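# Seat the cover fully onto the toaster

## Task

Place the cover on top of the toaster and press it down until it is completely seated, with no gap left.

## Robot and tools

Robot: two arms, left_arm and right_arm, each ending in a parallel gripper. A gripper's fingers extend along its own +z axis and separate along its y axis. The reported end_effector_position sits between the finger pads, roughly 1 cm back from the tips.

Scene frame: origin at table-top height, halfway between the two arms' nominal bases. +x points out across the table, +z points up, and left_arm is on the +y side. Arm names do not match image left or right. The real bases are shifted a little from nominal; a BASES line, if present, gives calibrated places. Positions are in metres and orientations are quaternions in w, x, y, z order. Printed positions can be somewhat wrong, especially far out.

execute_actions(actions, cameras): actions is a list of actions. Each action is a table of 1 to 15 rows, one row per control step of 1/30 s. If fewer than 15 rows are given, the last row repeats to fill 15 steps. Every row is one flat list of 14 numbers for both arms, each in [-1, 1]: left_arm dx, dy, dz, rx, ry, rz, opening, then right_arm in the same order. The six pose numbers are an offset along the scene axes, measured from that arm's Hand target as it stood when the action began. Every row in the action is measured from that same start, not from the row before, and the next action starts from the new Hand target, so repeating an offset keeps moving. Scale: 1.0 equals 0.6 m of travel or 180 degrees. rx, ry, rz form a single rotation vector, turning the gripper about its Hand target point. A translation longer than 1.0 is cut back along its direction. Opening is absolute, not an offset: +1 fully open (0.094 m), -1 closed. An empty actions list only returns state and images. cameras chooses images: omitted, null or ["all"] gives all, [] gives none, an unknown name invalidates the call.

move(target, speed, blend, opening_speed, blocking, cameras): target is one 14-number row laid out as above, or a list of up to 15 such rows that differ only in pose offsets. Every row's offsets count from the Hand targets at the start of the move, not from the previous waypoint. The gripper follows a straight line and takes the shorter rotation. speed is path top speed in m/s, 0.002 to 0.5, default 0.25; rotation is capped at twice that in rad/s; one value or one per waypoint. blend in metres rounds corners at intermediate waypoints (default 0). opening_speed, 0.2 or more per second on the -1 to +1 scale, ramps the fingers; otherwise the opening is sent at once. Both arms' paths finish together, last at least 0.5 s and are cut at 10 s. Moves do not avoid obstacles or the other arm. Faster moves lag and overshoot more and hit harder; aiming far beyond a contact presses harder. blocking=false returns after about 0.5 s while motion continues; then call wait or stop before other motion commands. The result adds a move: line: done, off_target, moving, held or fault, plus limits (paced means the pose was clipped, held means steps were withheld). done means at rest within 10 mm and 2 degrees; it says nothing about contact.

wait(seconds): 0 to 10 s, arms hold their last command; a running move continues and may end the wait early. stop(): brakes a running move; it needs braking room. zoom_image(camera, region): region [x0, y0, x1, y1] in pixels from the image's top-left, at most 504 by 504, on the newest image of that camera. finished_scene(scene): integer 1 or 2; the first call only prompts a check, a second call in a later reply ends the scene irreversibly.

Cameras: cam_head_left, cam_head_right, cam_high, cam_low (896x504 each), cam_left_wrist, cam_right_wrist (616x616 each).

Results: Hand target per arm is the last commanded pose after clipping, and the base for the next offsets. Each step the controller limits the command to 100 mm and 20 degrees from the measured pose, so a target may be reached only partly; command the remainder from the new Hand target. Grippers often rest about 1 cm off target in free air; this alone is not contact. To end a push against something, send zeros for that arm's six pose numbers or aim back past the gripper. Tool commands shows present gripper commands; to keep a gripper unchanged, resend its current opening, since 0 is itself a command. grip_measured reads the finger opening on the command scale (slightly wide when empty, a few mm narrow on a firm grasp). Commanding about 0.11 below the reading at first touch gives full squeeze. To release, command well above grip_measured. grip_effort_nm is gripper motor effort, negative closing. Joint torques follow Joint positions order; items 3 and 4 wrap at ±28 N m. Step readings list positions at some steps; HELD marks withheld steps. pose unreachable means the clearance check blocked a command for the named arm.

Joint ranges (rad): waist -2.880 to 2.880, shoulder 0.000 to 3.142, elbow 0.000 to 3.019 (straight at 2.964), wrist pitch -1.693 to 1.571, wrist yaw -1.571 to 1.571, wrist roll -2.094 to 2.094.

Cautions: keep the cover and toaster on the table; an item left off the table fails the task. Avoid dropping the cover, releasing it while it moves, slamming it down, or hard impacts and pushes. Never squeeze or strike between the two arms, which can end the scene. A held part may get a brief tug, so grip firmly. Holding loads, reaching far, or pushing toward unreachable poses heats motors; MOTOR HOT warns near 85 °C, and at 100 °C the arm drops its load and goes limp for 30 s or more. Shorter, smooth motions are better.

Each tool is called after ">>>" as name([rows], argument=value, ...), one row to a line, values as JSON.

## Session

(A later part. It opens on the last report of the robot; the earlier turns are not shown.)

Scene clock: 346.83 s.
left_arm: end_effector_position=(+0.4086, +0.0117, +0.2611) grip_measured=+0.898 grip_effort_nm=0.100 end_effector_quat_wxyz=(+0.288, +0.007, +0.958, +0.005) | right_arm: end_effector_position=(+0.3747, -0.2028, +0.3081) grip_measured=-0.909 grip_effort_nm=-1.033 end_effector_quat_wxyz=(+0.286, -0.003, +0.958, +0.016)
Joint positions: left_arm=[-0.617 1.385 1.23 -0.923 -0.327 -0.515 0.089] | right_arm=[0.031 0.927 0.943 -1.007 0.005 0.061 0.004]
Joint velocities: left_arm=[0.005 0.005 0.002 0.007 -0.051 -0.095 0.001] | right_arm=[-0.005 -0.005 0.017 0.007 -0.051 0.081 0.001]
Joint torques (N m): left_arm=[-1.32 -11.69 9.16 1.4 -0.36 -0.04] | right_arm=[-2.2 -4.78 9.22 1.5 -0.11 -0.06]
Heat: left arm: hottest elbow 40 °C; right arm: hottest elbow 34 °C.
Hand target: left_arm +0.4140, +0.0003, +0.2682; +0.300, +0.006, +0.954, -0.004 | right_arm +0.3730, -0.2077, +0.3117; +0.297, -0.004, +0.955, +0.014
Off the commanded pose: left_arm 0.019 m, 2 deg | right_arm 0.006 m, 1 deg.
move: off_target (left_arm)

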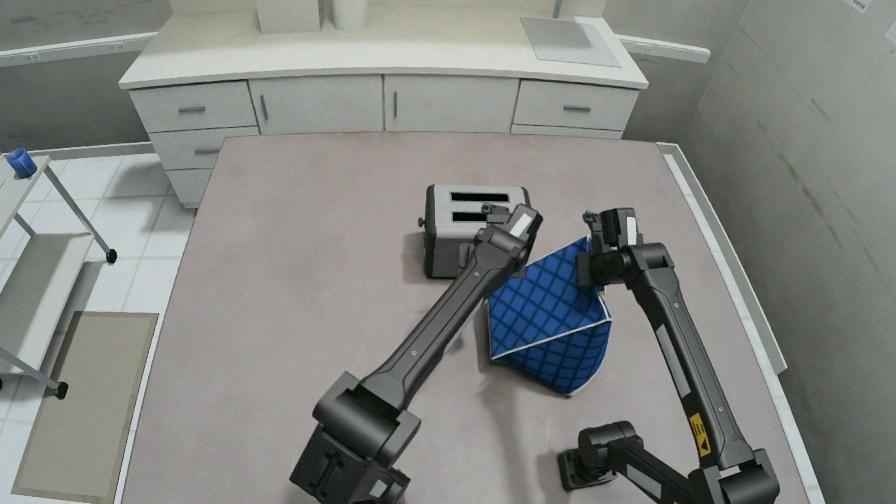

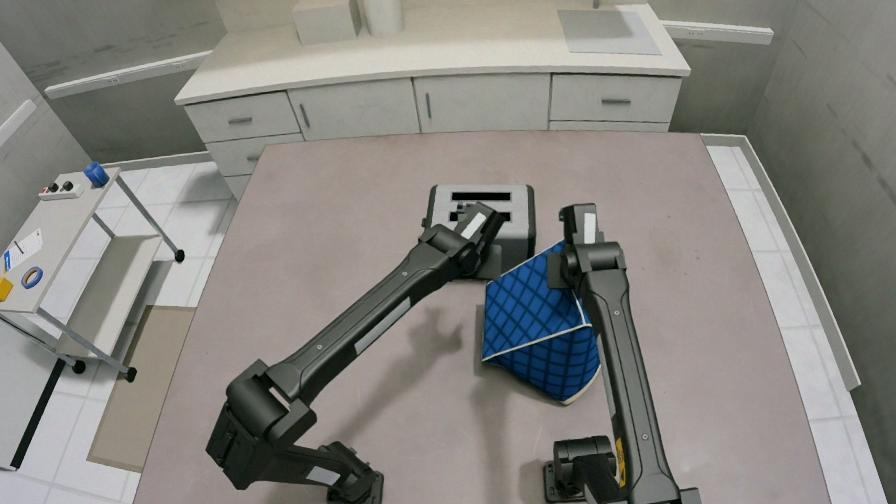

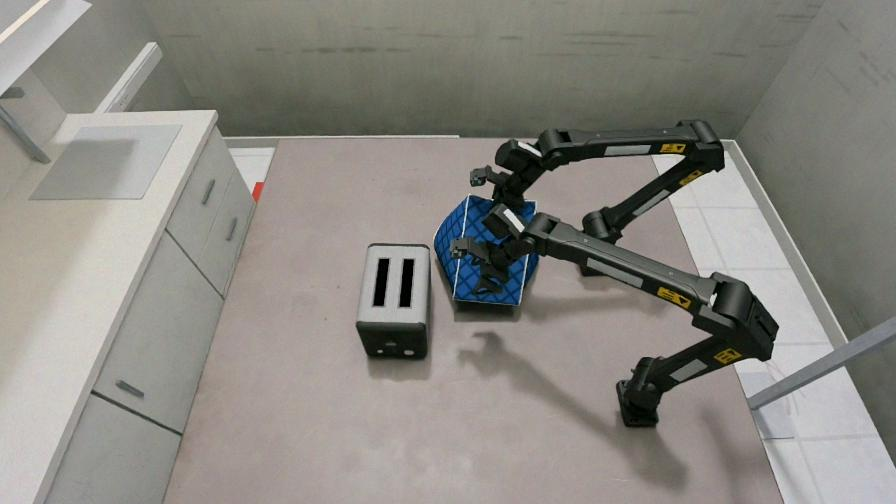

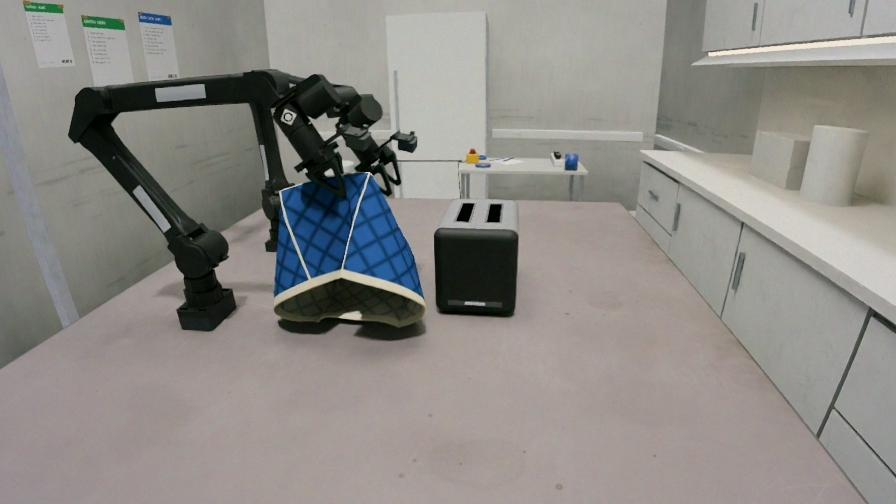

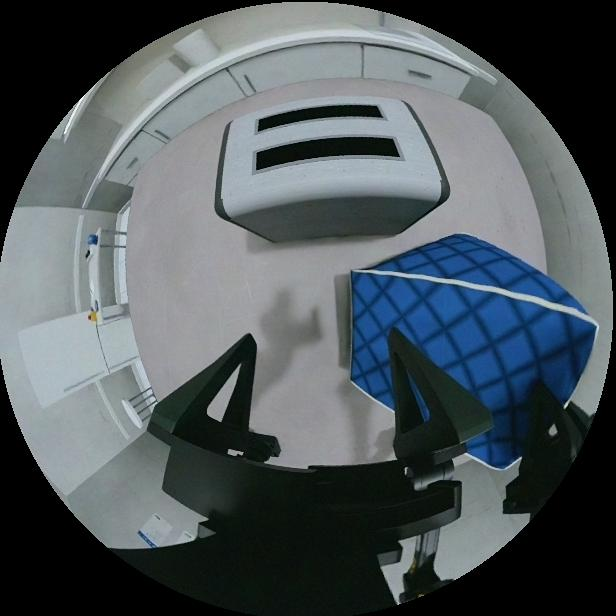

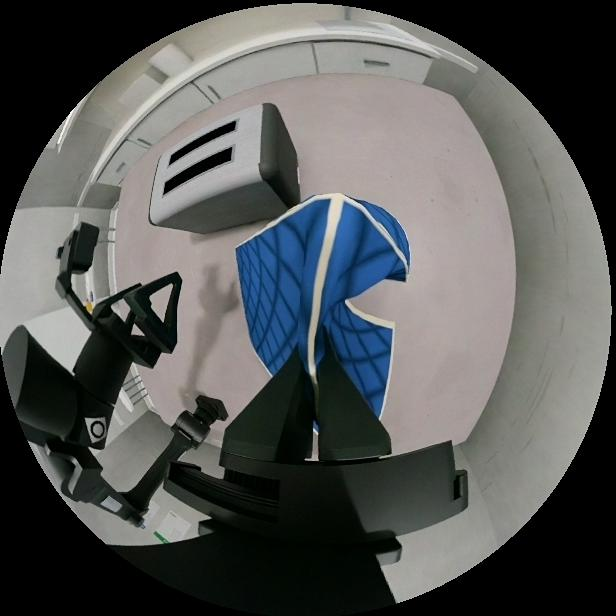

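>>> move(target=[0.02,-0.07,-0.1,0,0,0,0.9,0,0,0,0,0,0,-1], speed=0.1, cameras=["cam_left_wrist","cam_low","cam_high"])

Scene clock: 351.77 s.
left_arm: end_effector_position=(+0.4244, -0.0295, +0.2097) grip_measured=+0.898 grip_effort_nm=0.100 end_effector_quat_wxyz=(+0.294, +0.005, +0.956, +0.001) | right_arm: end_effector_position=(+0.3747, -0.2028, +0.3081) grip_measured=-0.909 grip_effort_nm=-1.033 end_effector_quat_wxyz=(+0.286, -0.003, +0.958, +0.016)
Joint positions: left_arm=[-0.671 1.506 1.217 -0.79 -0.354 -0.565 0.089] | right_arm=[0.031 0.927 0.943 -1.007 0.005 0.06 0.004]
Joint velocities: left_arm=[-0.015 -0.005 -0.002 0.002 -0.007 0.007 0.001] | right_arm=[-0.005 0.015 0.017 -0.002 0.007 0.051 0]
Joint torques (N m): left_arm=[-1.03 -13.33 8.14 1.37 -0.42 -0.03] | right_arm=[-2.02 -4.95 9.26 1.5 -0.1 -0.07]
Heat: left arm: hottest elbow 39 °C; right arm: hottest elbow 33 °C.
Hand target: left_arm +0.4263, -0.0404, +0.2081; +0.300, +0.006, +0.954, -0.004 | right_arm +0.3730, -0.2077, +0.3117; +0.297, -0.004, +0.955, +0.014
Off the commanded pose: left_arm 0.012 m, 1 deg | right_arm 0.006 m, 1 deg.
move: off_target (left_arm)
Images, in order (width x height): cam_high 896x504, cam_low 896x504, cam_left_wrist 616x616.

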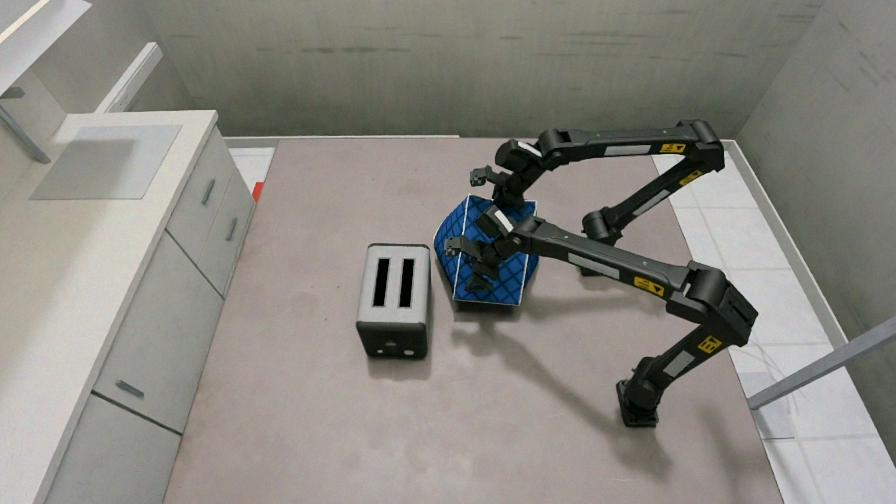

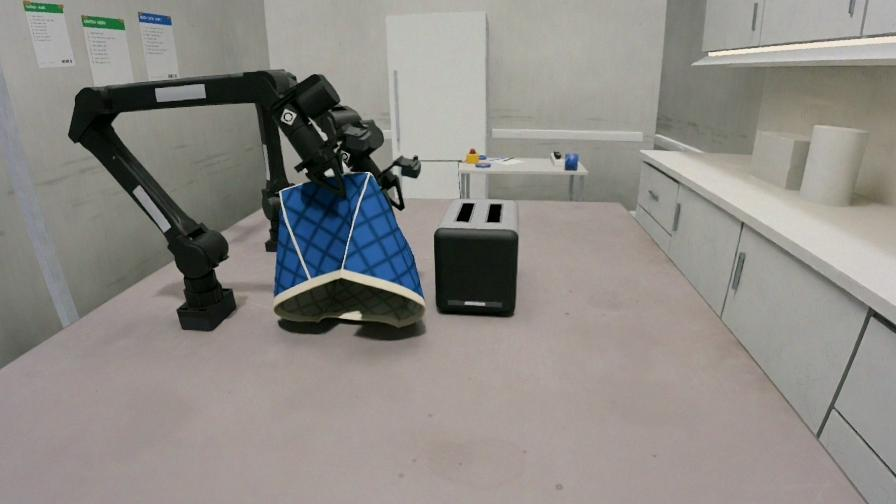

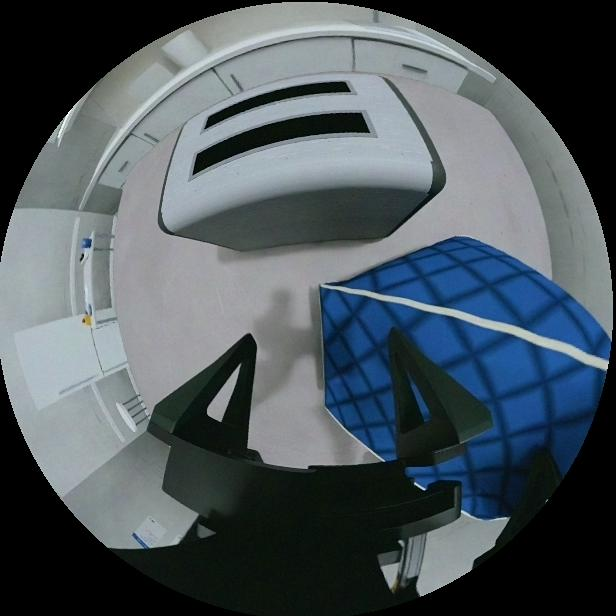

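Edge centered. Go down, pressing deep, and close.

>>> move(target=[0.01,-0.015,-0.07,0,0,0,0.9,0,0,0,0,0,0,-1], speed=0.08, cameras=["cam_left_wrist","cam_low"])

>>> move(target=[0,0,0,0,0,0,-1,0,0,0,0,0,0,-1], opening_speed=1.2, cameras=["cam_left_wrist","cam_low"])

Scene clock: 356.13 s.
left_arm: end_effector_position=(+0.4318, -0.0375, +0.1685) grip_measured=+0.898 grip_effort_nm=0.090 end_effector_quat_wxyz=(+0.295, +0.004, +0.956, +0.001) | right_arm: end_effector_position=(+0.3747, -0.2030, +0.3081) grip_measured=-0.909 grip_effort_nm=-1.033 end_effector_quat_wxyz=(+0.286, -0.003, +0.958, +0.016)
Joint positions: left_arm=[-0.675 1.57 1.175 -0.686 -0.357 -0.571 0.089] | right_arm=[0.03 0.927 0.943 -1.007 0.005 0.06 0.004]
Joint velocities: left_arm=[0.005 0.005 0.007 0.002 -0.022 -0.007 -0.001] | right_arm=[-0.005 0.005 -0.002 0.007 -0.095 -0.007 0]
Joint torques (N m): left_arm=[-1.44 -14.15 7.8 1.26 -0.41 -0.06] | right_arm=[-2.02 -4.78 9.21 1.52 -0.09 -0.06]
Heat: left arm: hottest elbow 39 °C; right arm: hottest elbow 33 °C.
Hand target: left_arm +0.4326, -0.0487, +0.1662; +0.300, +0.006, +0.954, -0.004 | right_arm +0.3730, -0.2078, +0.3117; +0.297, -0.004, +0.955, +0.014
Off the commanded pose: left_arm 0.012 m, 1 deg | right_arm 0.006 m, 1 deg.
move: off_target (left_arm)
Images, in order (width x height): cam_low 896x504, cam_left_wrist 616x616.

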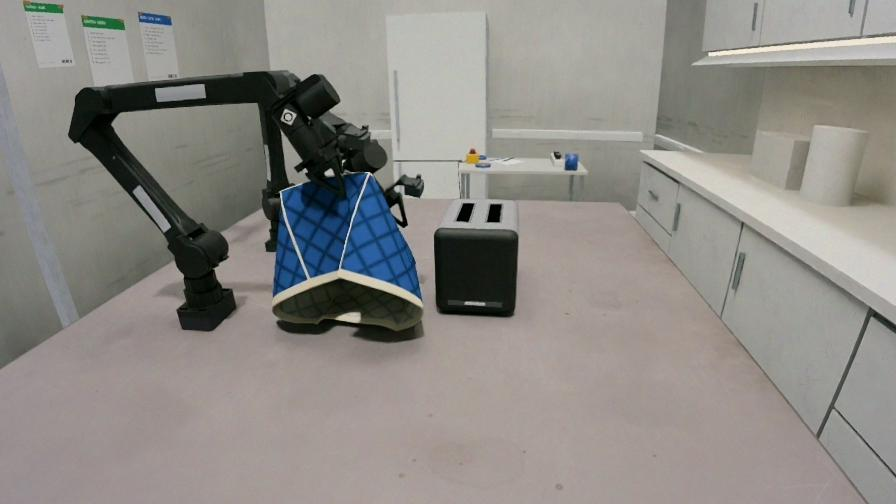

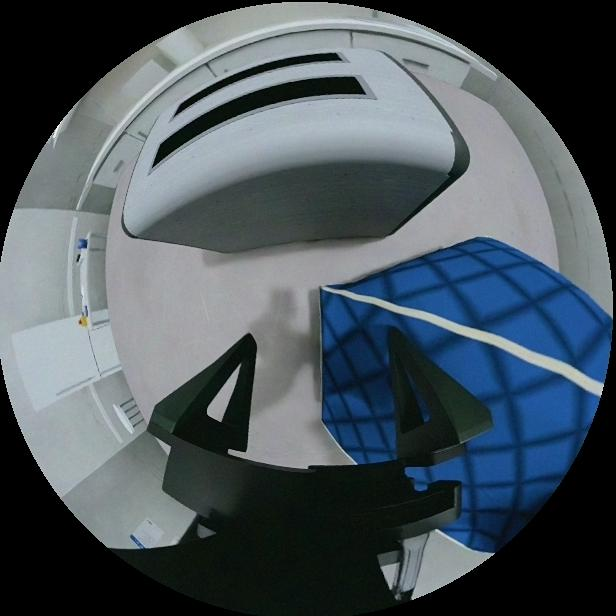

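Scene clock: 358.07 s.
left_arm: end_effector_position=(+0.4319, -0.0375, +0.1686) grip_measured=-0.987 grip_effort_nm=-0.374 end_effector_quat_wxyz=(+0.295, +0.004, +0.956, +0.001) | right_arm: end_effector_position=(+0.3747, -0.2030, +0.3081) grip_measured=-0.909 grip_effort_nm=-1.033 end_effector_quat_wxyz=(+0.286, -0.003, +0.958, +0.016)
Joint positions: left_arm=[-0.675 1.57 1.175 -0.685 -0.357 -0.571 0.001] | right_arm=[0.03 0.927 0.943 -1.007 0.005 0.06 0.004]
Joint velocities: left_arm=[0.015 0.005 0.007 -0.012 -0.022 -0.022 0.002] | right_arm=[-0.005 -0.005 0.017 -0.032 -0.066 0.051 0]
Joint torques (N m): left_arm=[-1.49 -14.39 7.79 1.22 -0.36 -0.06] | right_arm=[-2.14 -4.78 9.22 1.52 -0.09 -0.06]
Heat: left arm: hottest elbow 39 °C; right arm: hottest elbow 33 °C.
Hand target: left_arm +0.4326, -0.0487, +0.1662; +0.300, +0.006, +0.954, -0.004 | right_arm +0.3730, -0.2078, +0.3117; +0.297, -0.004, +0.955, +0.014
Off the commanded pose: left_arm 0.011 m, 1 deg | right_arm 0.006 m, 1 deg.
move: off_target (left_arm)
Images, in order (width x height): cam_low 896x504, cam_left_wrist 616x616.

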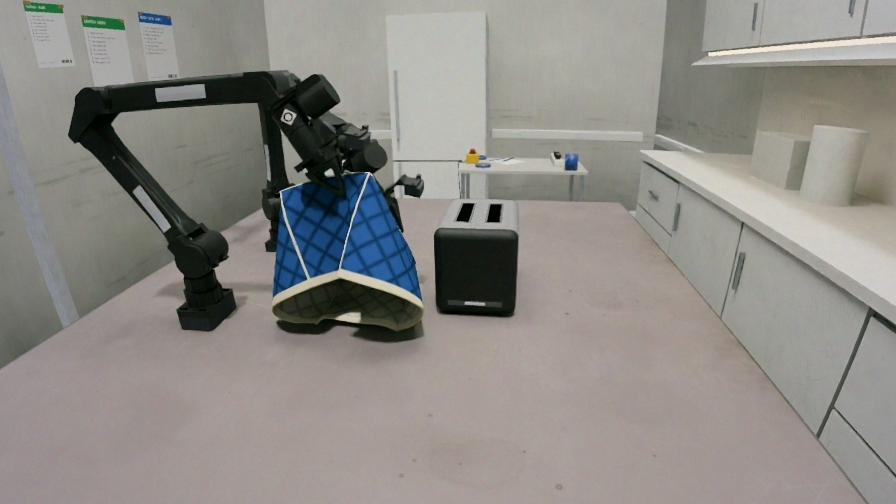

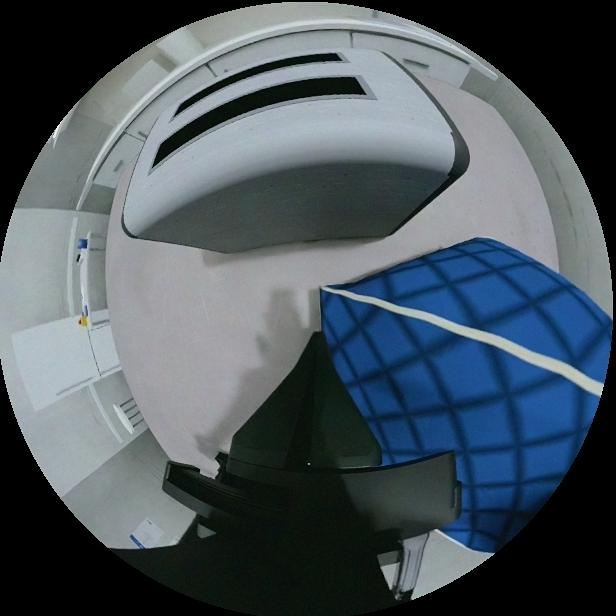

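>>> move(target=[0,0,0,0,0,0,0.9,0,0,0,0,0,0,-1], cameras=[])

>>> move(target=[0.01,-0.01,-0.065,0,0,0,0.9,0,0,0,0,0,0,-1], speed=0.08, cameras=["cam_left_wrist","cam_low","cam_head_left","cam_high"])

Scene clock: 365.23 s.
left_arm: end_effector_position=(+0.4319, -0.0375, +0.1686) grip_measured=+0.898 grip_effort_nm=0.090 end_effector_quat_wxyz=(+0.295, +0.004, +0.956, +0.001) | right_arm: end_effector_position=(+0.3747, -0.2030, +0.3081) grip_measured=-0.909 grip_effort_nm=-1.038 end_effector_quat_wxyz=(+0.286, -0.003, +0.958, +0.016)
Joint positions: left_arm=[-0.675 1.57 1.175 -0.685 -0.357 -0.571 0.089] | right_arm=[0.03 0.927 0.943 -1.007 0.005 0.06 0.004]
Joint velocities: left_arm=[-0.005 -0.005 0.002 -0.007 -0.051 -0.037 0] | right_arm=[-0.005 -0.024 -0.007 0.002 0.066 0.007 0]
Joint torques (N m): left_arm=[-1.2 -14.04 7.82 1.36 -0.36 -0.05] | right_arm=[-1.96 -4.84 9.21 1.52 -0.1 -0.07]
Heat: left arm: hottest elbow 38 °C; right arm: hottest elbow 32 °C.
Hand target: left_arm +0.4326, -0.0487, +0.1662; +0.300, +0.006, +0.954, -0.004 | right_arm +0.3730, -0.2078, +0.3117; +0.297, -0.004, +0.955, +0.014
Off the commanded pose: left_arm 0.011 m, 1 deg | right_arm 0.006 m, 1 deg.
move: off_target (left_arm)
No camera images: "cameras" was empty.

Scene clock: 366.30 s.
left_arm: end_effector_position=(+0.4381, -0.0428, +0.1295) grip_measured=+0.898 grip_effort_nm=0.105 end_effector_quat_wxyz=(+0.294, +0.004, +0.956, +0.001) | right_arm: end_effector_position=(+0.3748, -0.2031, +0.3081) grip_measured=-0.909 grip_effort_nm=-1.038 end_effector_quat_wxyz=(+0.286, -0.002, +0.958, +0.016)
Joint positions: left_arm=[-0.675 1.635 1.143 -0.589 -0.357 -0.571 0.089] | right_arm=[0.03 0.927 0.943 -1.007 0.005 0.06 0.004]
Joint velocities: left_arm=[0.005 -0.005 0.002 -0.007 0.066 -0.007 0.001] | right_arm=[0.005 0.005 -0.007 0.002 0.007 -0.007 -0.001]
Joint torques (N m): left_arm=[-1.26 -14.51 7.49 1.28 -0.36 -0.04] | right_arm=[-2.14 -4.78 9.22 1.51 -0.11 -0.05]
Heat: left arm: hottest elbow 38 °C; right arm: hottest elbow 32 °C.
Hand target: left_arm +0.4387, -0.0540, +0.1273; +0.299, +0.006, +0.954, -0.004 | right_arm +0.3730, -0.2078, +0.3117; +0.297, -0.004, +0.955, +0.014
Off the commanded pose: left_arm 0.012 m, 1 deg | right_arm 0.006 m, 1 deg.
move: off_target (left_arm)
Images, in order (width x height): cam_head_left 896x504, cam_high 896x504, cam_low 896x504, cam_left_wrist 616x616.

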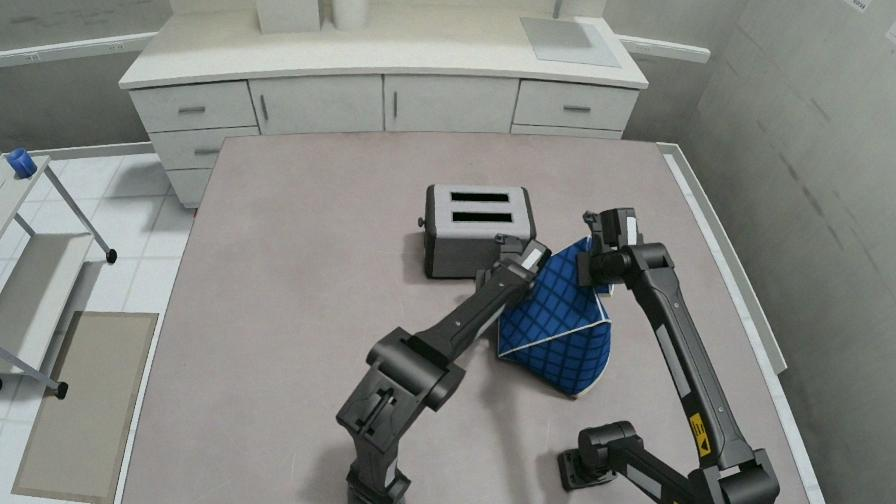

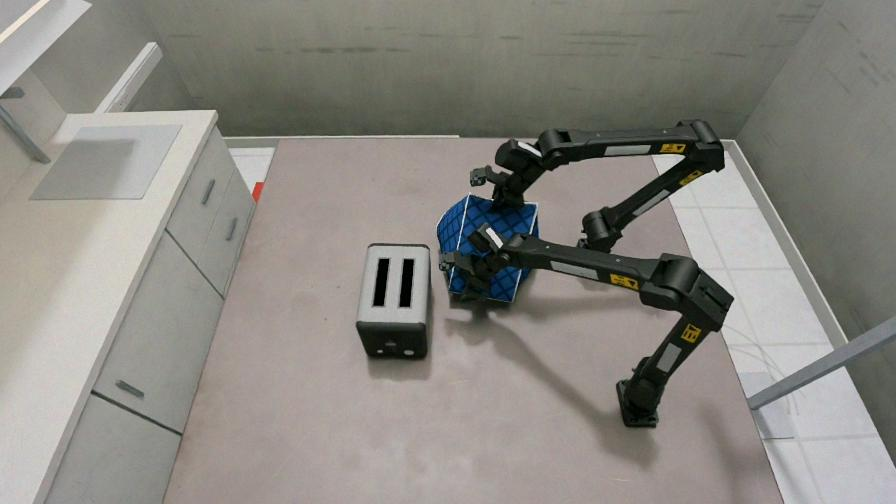

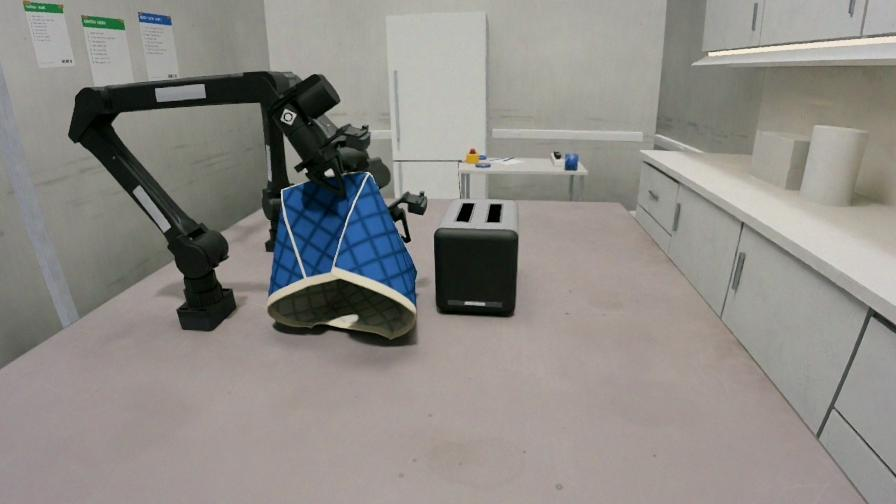

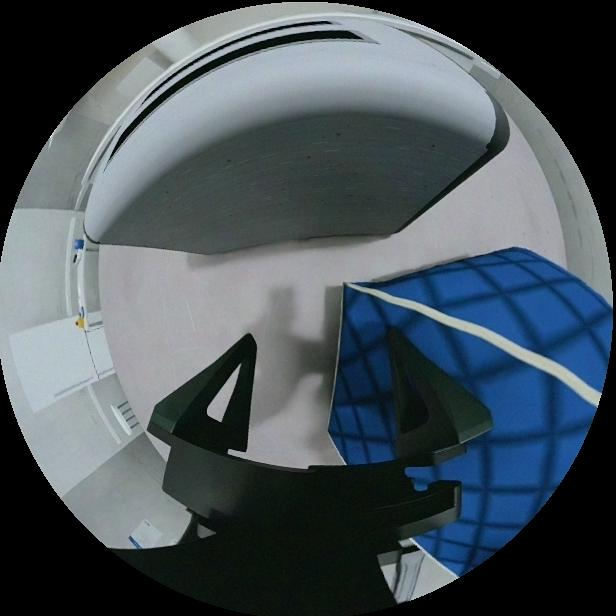

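>>> move(target=[-0.05,0.1,0.2,0,0,0,0.9,0,0,0,0,0,0,-1], cameras=[])

>>> move(target=[0,0,0,0,0,0,0.9,0,-0.09,-0.18,0,0,0,-1], speed=0.08)

Scene clock: 374.00 s.
left_arm: end_effector_position=(+0.3958, +0.0050, +0.2255) grip_measured=+0.898 grip_effort_nm=0.095 end_effector_quat_wxyz=(+0.287, +0.010, +0.958, +0.004) | right_arm: end_effector_position=(+0.3748, -0.2031, +0.3081) grip_measured=-0.909 grip_effort_nm=-1.033 end_effector_quat_wxyz=(+0.286, -0.002, +0.958, +0.016)
Joint positions: left_arm=[-0.646 1.388 1.139 -0.838 -0.336 -0.537 0.089] | right_arm=[0.03 0.927 0.943 -1.007 0.005 0.06 0.004]
Joint velocities: left_arm=[-0.015 -0.015 0.007 -0.012 -0.022 0.022 -0.001] | right_arm=[-0.005 0.005 -0.002 -0.007 0.037 0.022 0]
Joint torques (N m): left_arm=[0.73 -13.1 10.66 0.35 -0.1 0.15] | right_arm=[-2.02 -4.78 9.2 1.5 -0.1 -0.05]
Heat: left arm: hottest elbow 38 °C; right arm: hottest shoulder 31 °C.
Hand target: left_arm +0.4081, +0.0037, +0.2472; +0.300, +0.006, +0.954, -0.004 | right_arm +0.3730, -0.2078, +0.3117; +0.297, -0.004, +0.955, +0.014
Off the commanded pose: left_arm 0.025 m, 2 deg | right_arm 0.006 m, 1 deg.
move: off_target (left_arm)
No camera images: "cameras" was empty.

Scene clock: 376.20 s.
left_arm: end_effector_position=(+0.3957, +0.0050, +0.2254) grip_measured=+0.898 grip_effort_nm=0.095 end_effector_quat_wxyz=(+0.286, +0.010, +0.958, +0.004) | right_arm: end_effector_position=(+0.3725, -0.2589, +0.2158) grip_measured=-0.909 grip_effort_nm=-1.028 end_effector_quat_wxyz=(+0.307, -0.002, +0.952, +0.012)
Joint positions: left_arm=[-0.646 1.388 1.139 -0.839 -0.336 -0.536 0.089] | right_arm=[-0.175 0.935 0.688 -0.708 -0.105 -0.108 0.004]
Joint velocities: left_arm=[-0.005 0.005 0.002 -0.012 0.007 0.007 0] | right_arm=[0.005 0.005 -0.022 0.012 -0.051 -0.037 -0.001]
Joint torques (N m): left_arm=[0.97 -13.04 10.78 0.31 -0.08 0.15] | right_arm=[-2.02 -1.85 8.62 1.47 -0.2 -0.07]
Heat: left arm: hottest elbow 38 °C; right arm: hottest elbow 32 °C.
Hand target: left_arm +0.4081, +0.0037, +0.2472; +0.300, +0.006, +0.954, -0.005 | right_arm +0.3716, -0.2626, +0.2037; +0.297, -0.004, +0.955, +0.011
Off the commanded pose: left_arm 0.025 m, 2 deg | right_arm 0.012 m, 1 deg.
move: off_target (left_arm, right_arm)

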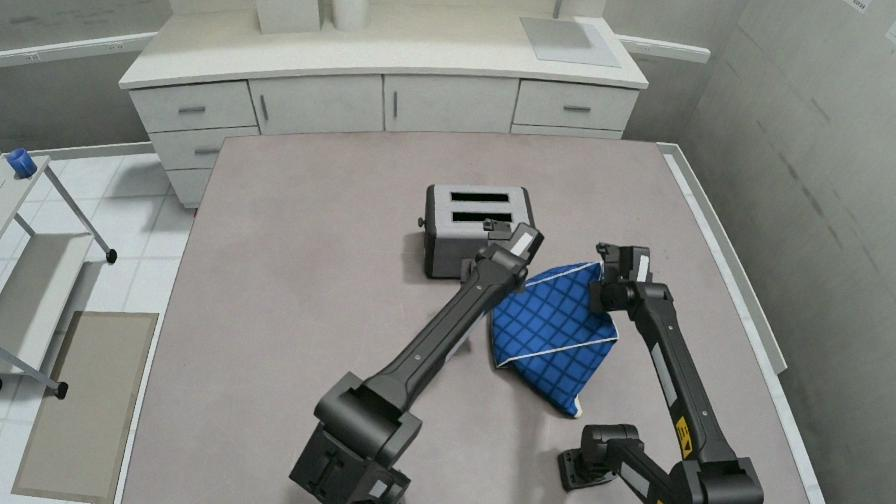

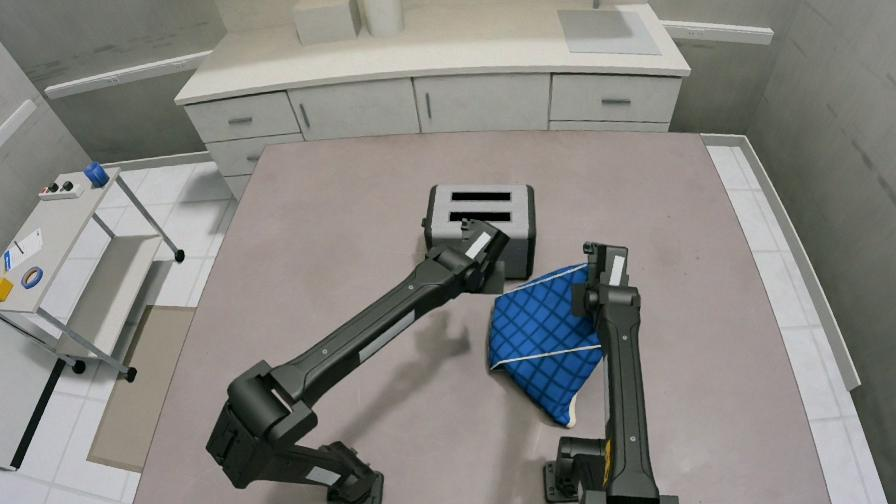

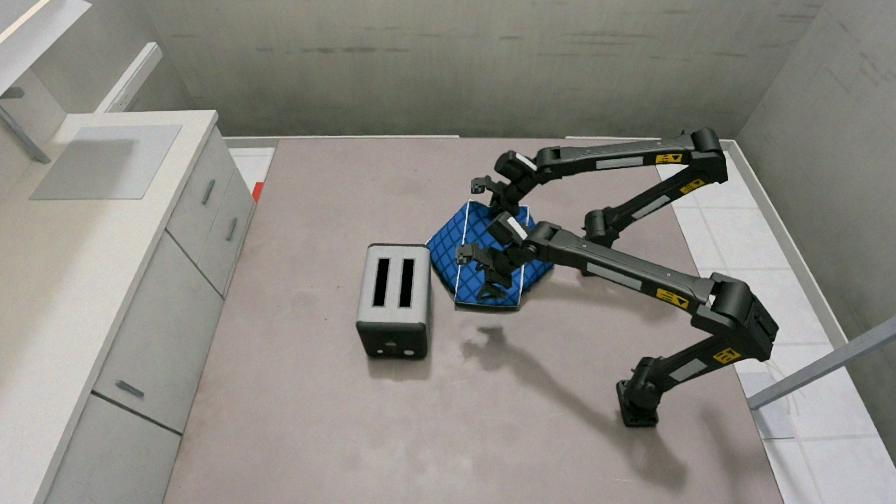

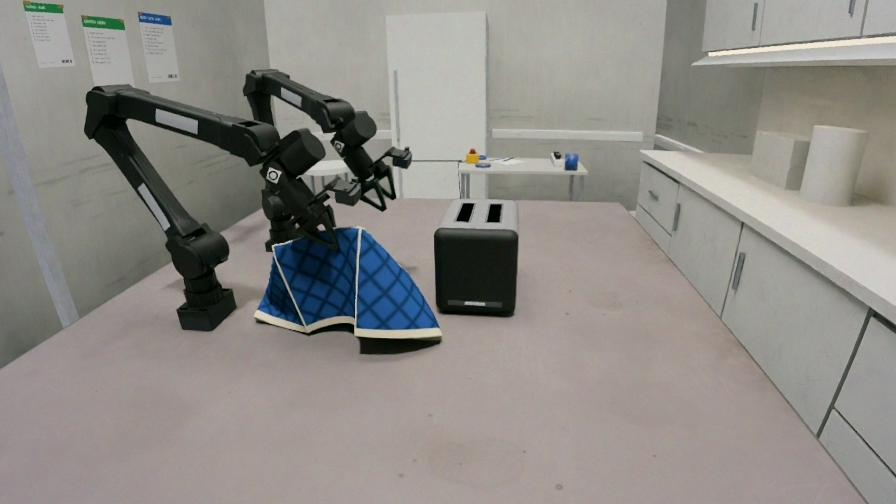

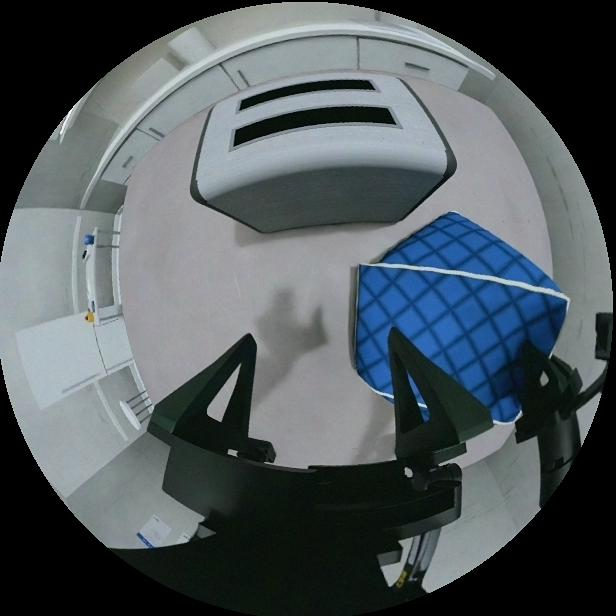

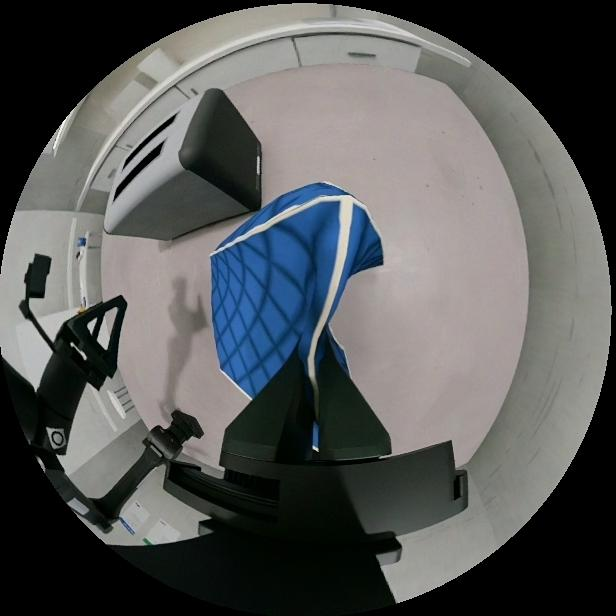

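>>> move([
  [-0.1,0.12,0.2,0,0,0,0.9,0,0.03,0.25,0.12,0,0,-1],
  [-0.1,0.12,0.2,0,0,0,0.9,0,0.1,0.4,0.25,0,0,-1],
], speed=0.2)

Scene clock: 390.90 s.
left_arm: end_effector_position=(+0.3407, +0.0703, +0.3414) grip_measured=+0.898 grip_effort_nm=0.095 end_effector_quat_wxyz=(+0.283, +0.012, +0.959, +0.005) | right_arm: end_effector_position=(+0.3635, -0.1968, +0.4148) grip_measured=-0.909 grip_effort_nm=-1.038 end_effector_quat_wxyz=(+0.255, +0.108, +0.885, +0.373)
Joint positions: left_arm=[-0.588 1.145 1.234 -1.167 -0.306 -0.481 0.089] | right_arm=[-0.313 0.957 1.135 -1.219 -0.816 0.2 0.004]
Joint velocities: left_arm=[-0.015 0.005 -0.017 -0.022 -0.007 0.007 0] | right_arm=[-0.015 -0.005 0.022 -0.012 0.081 -0.081 0]
Joint torques (N m): left_arm=[0.91 -9.47 11.19 0.25 -0.09 0.15] | right_arm=[-1.9 -2.61 15.76 0.83 -0.73 0.24]
Heat: left arm: hottest elbow 39 °C; right arm: hottest elbow 32 °C.
Hand target: left_arm +0.3478, +0.0734, +0.3673; +0.300, +0.006, +0.954, -0.005 | right_arm +0.3742, -0.2028, +0.4429; +0.275, +0.109, +0.879, +0.374
Off the commanded pose: left_arm 0.027 m, 2 deg | right_arm 0.031 m, 3 deg.
move: off_target (left_arm, right_arm)

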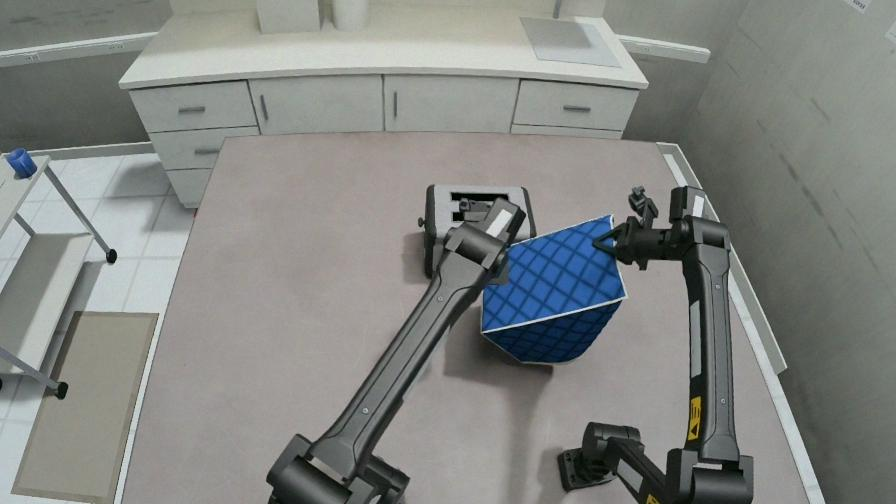

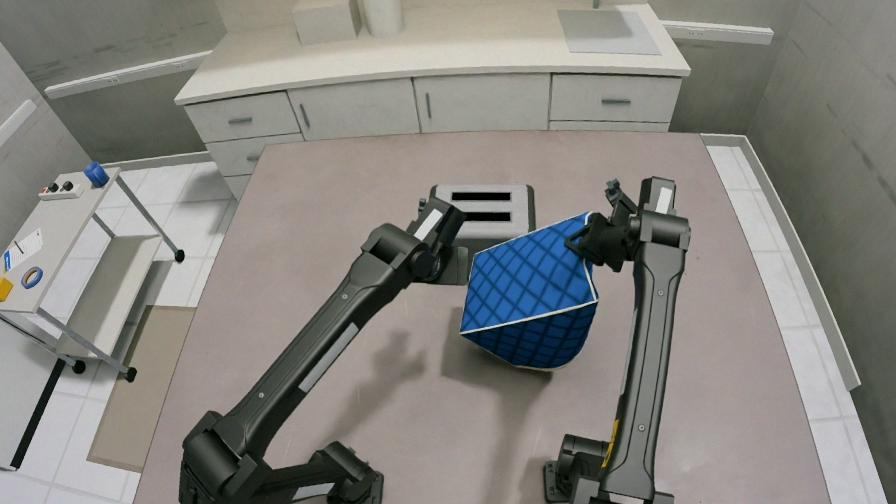

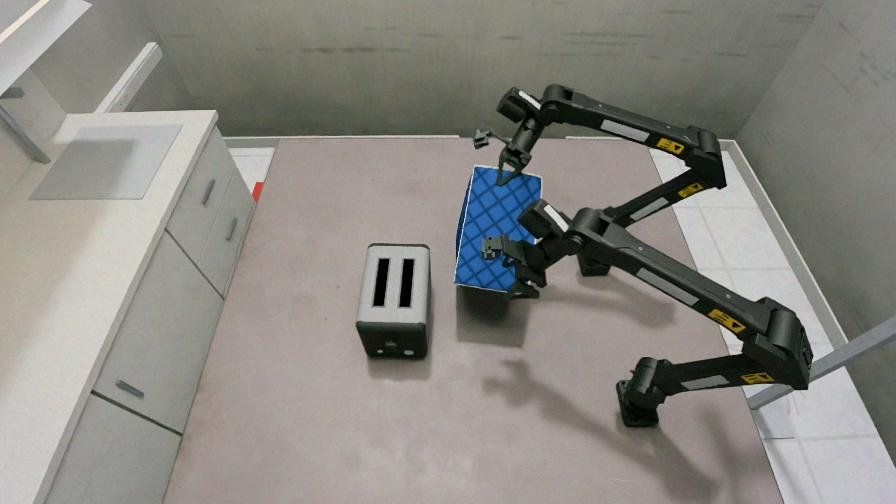

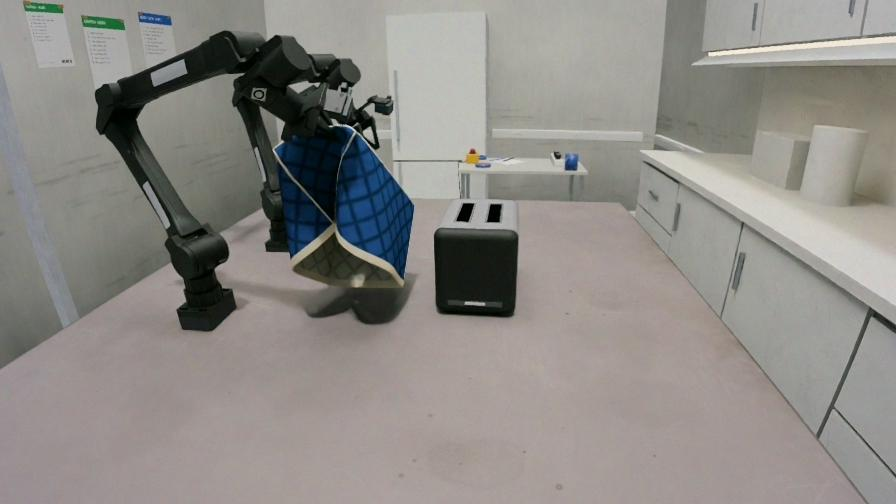

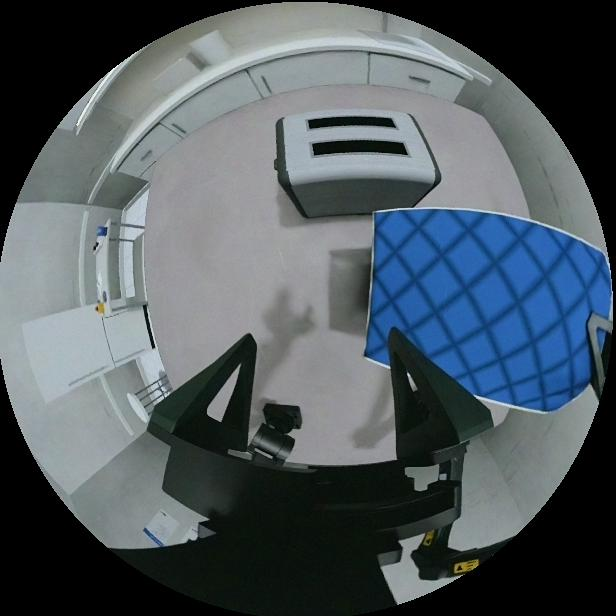

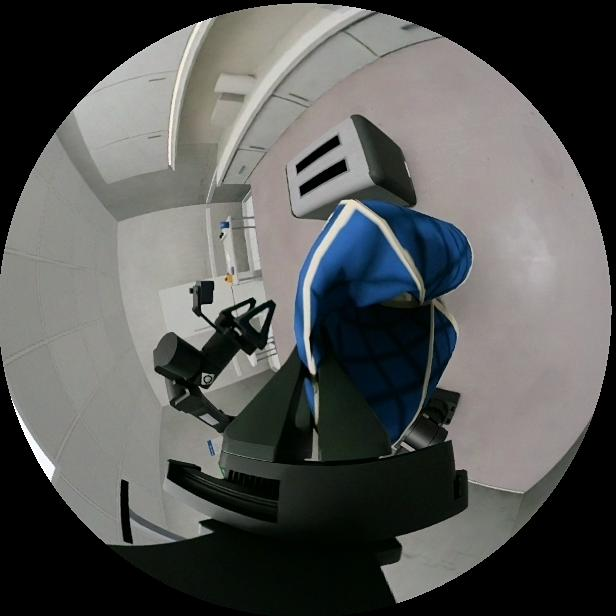

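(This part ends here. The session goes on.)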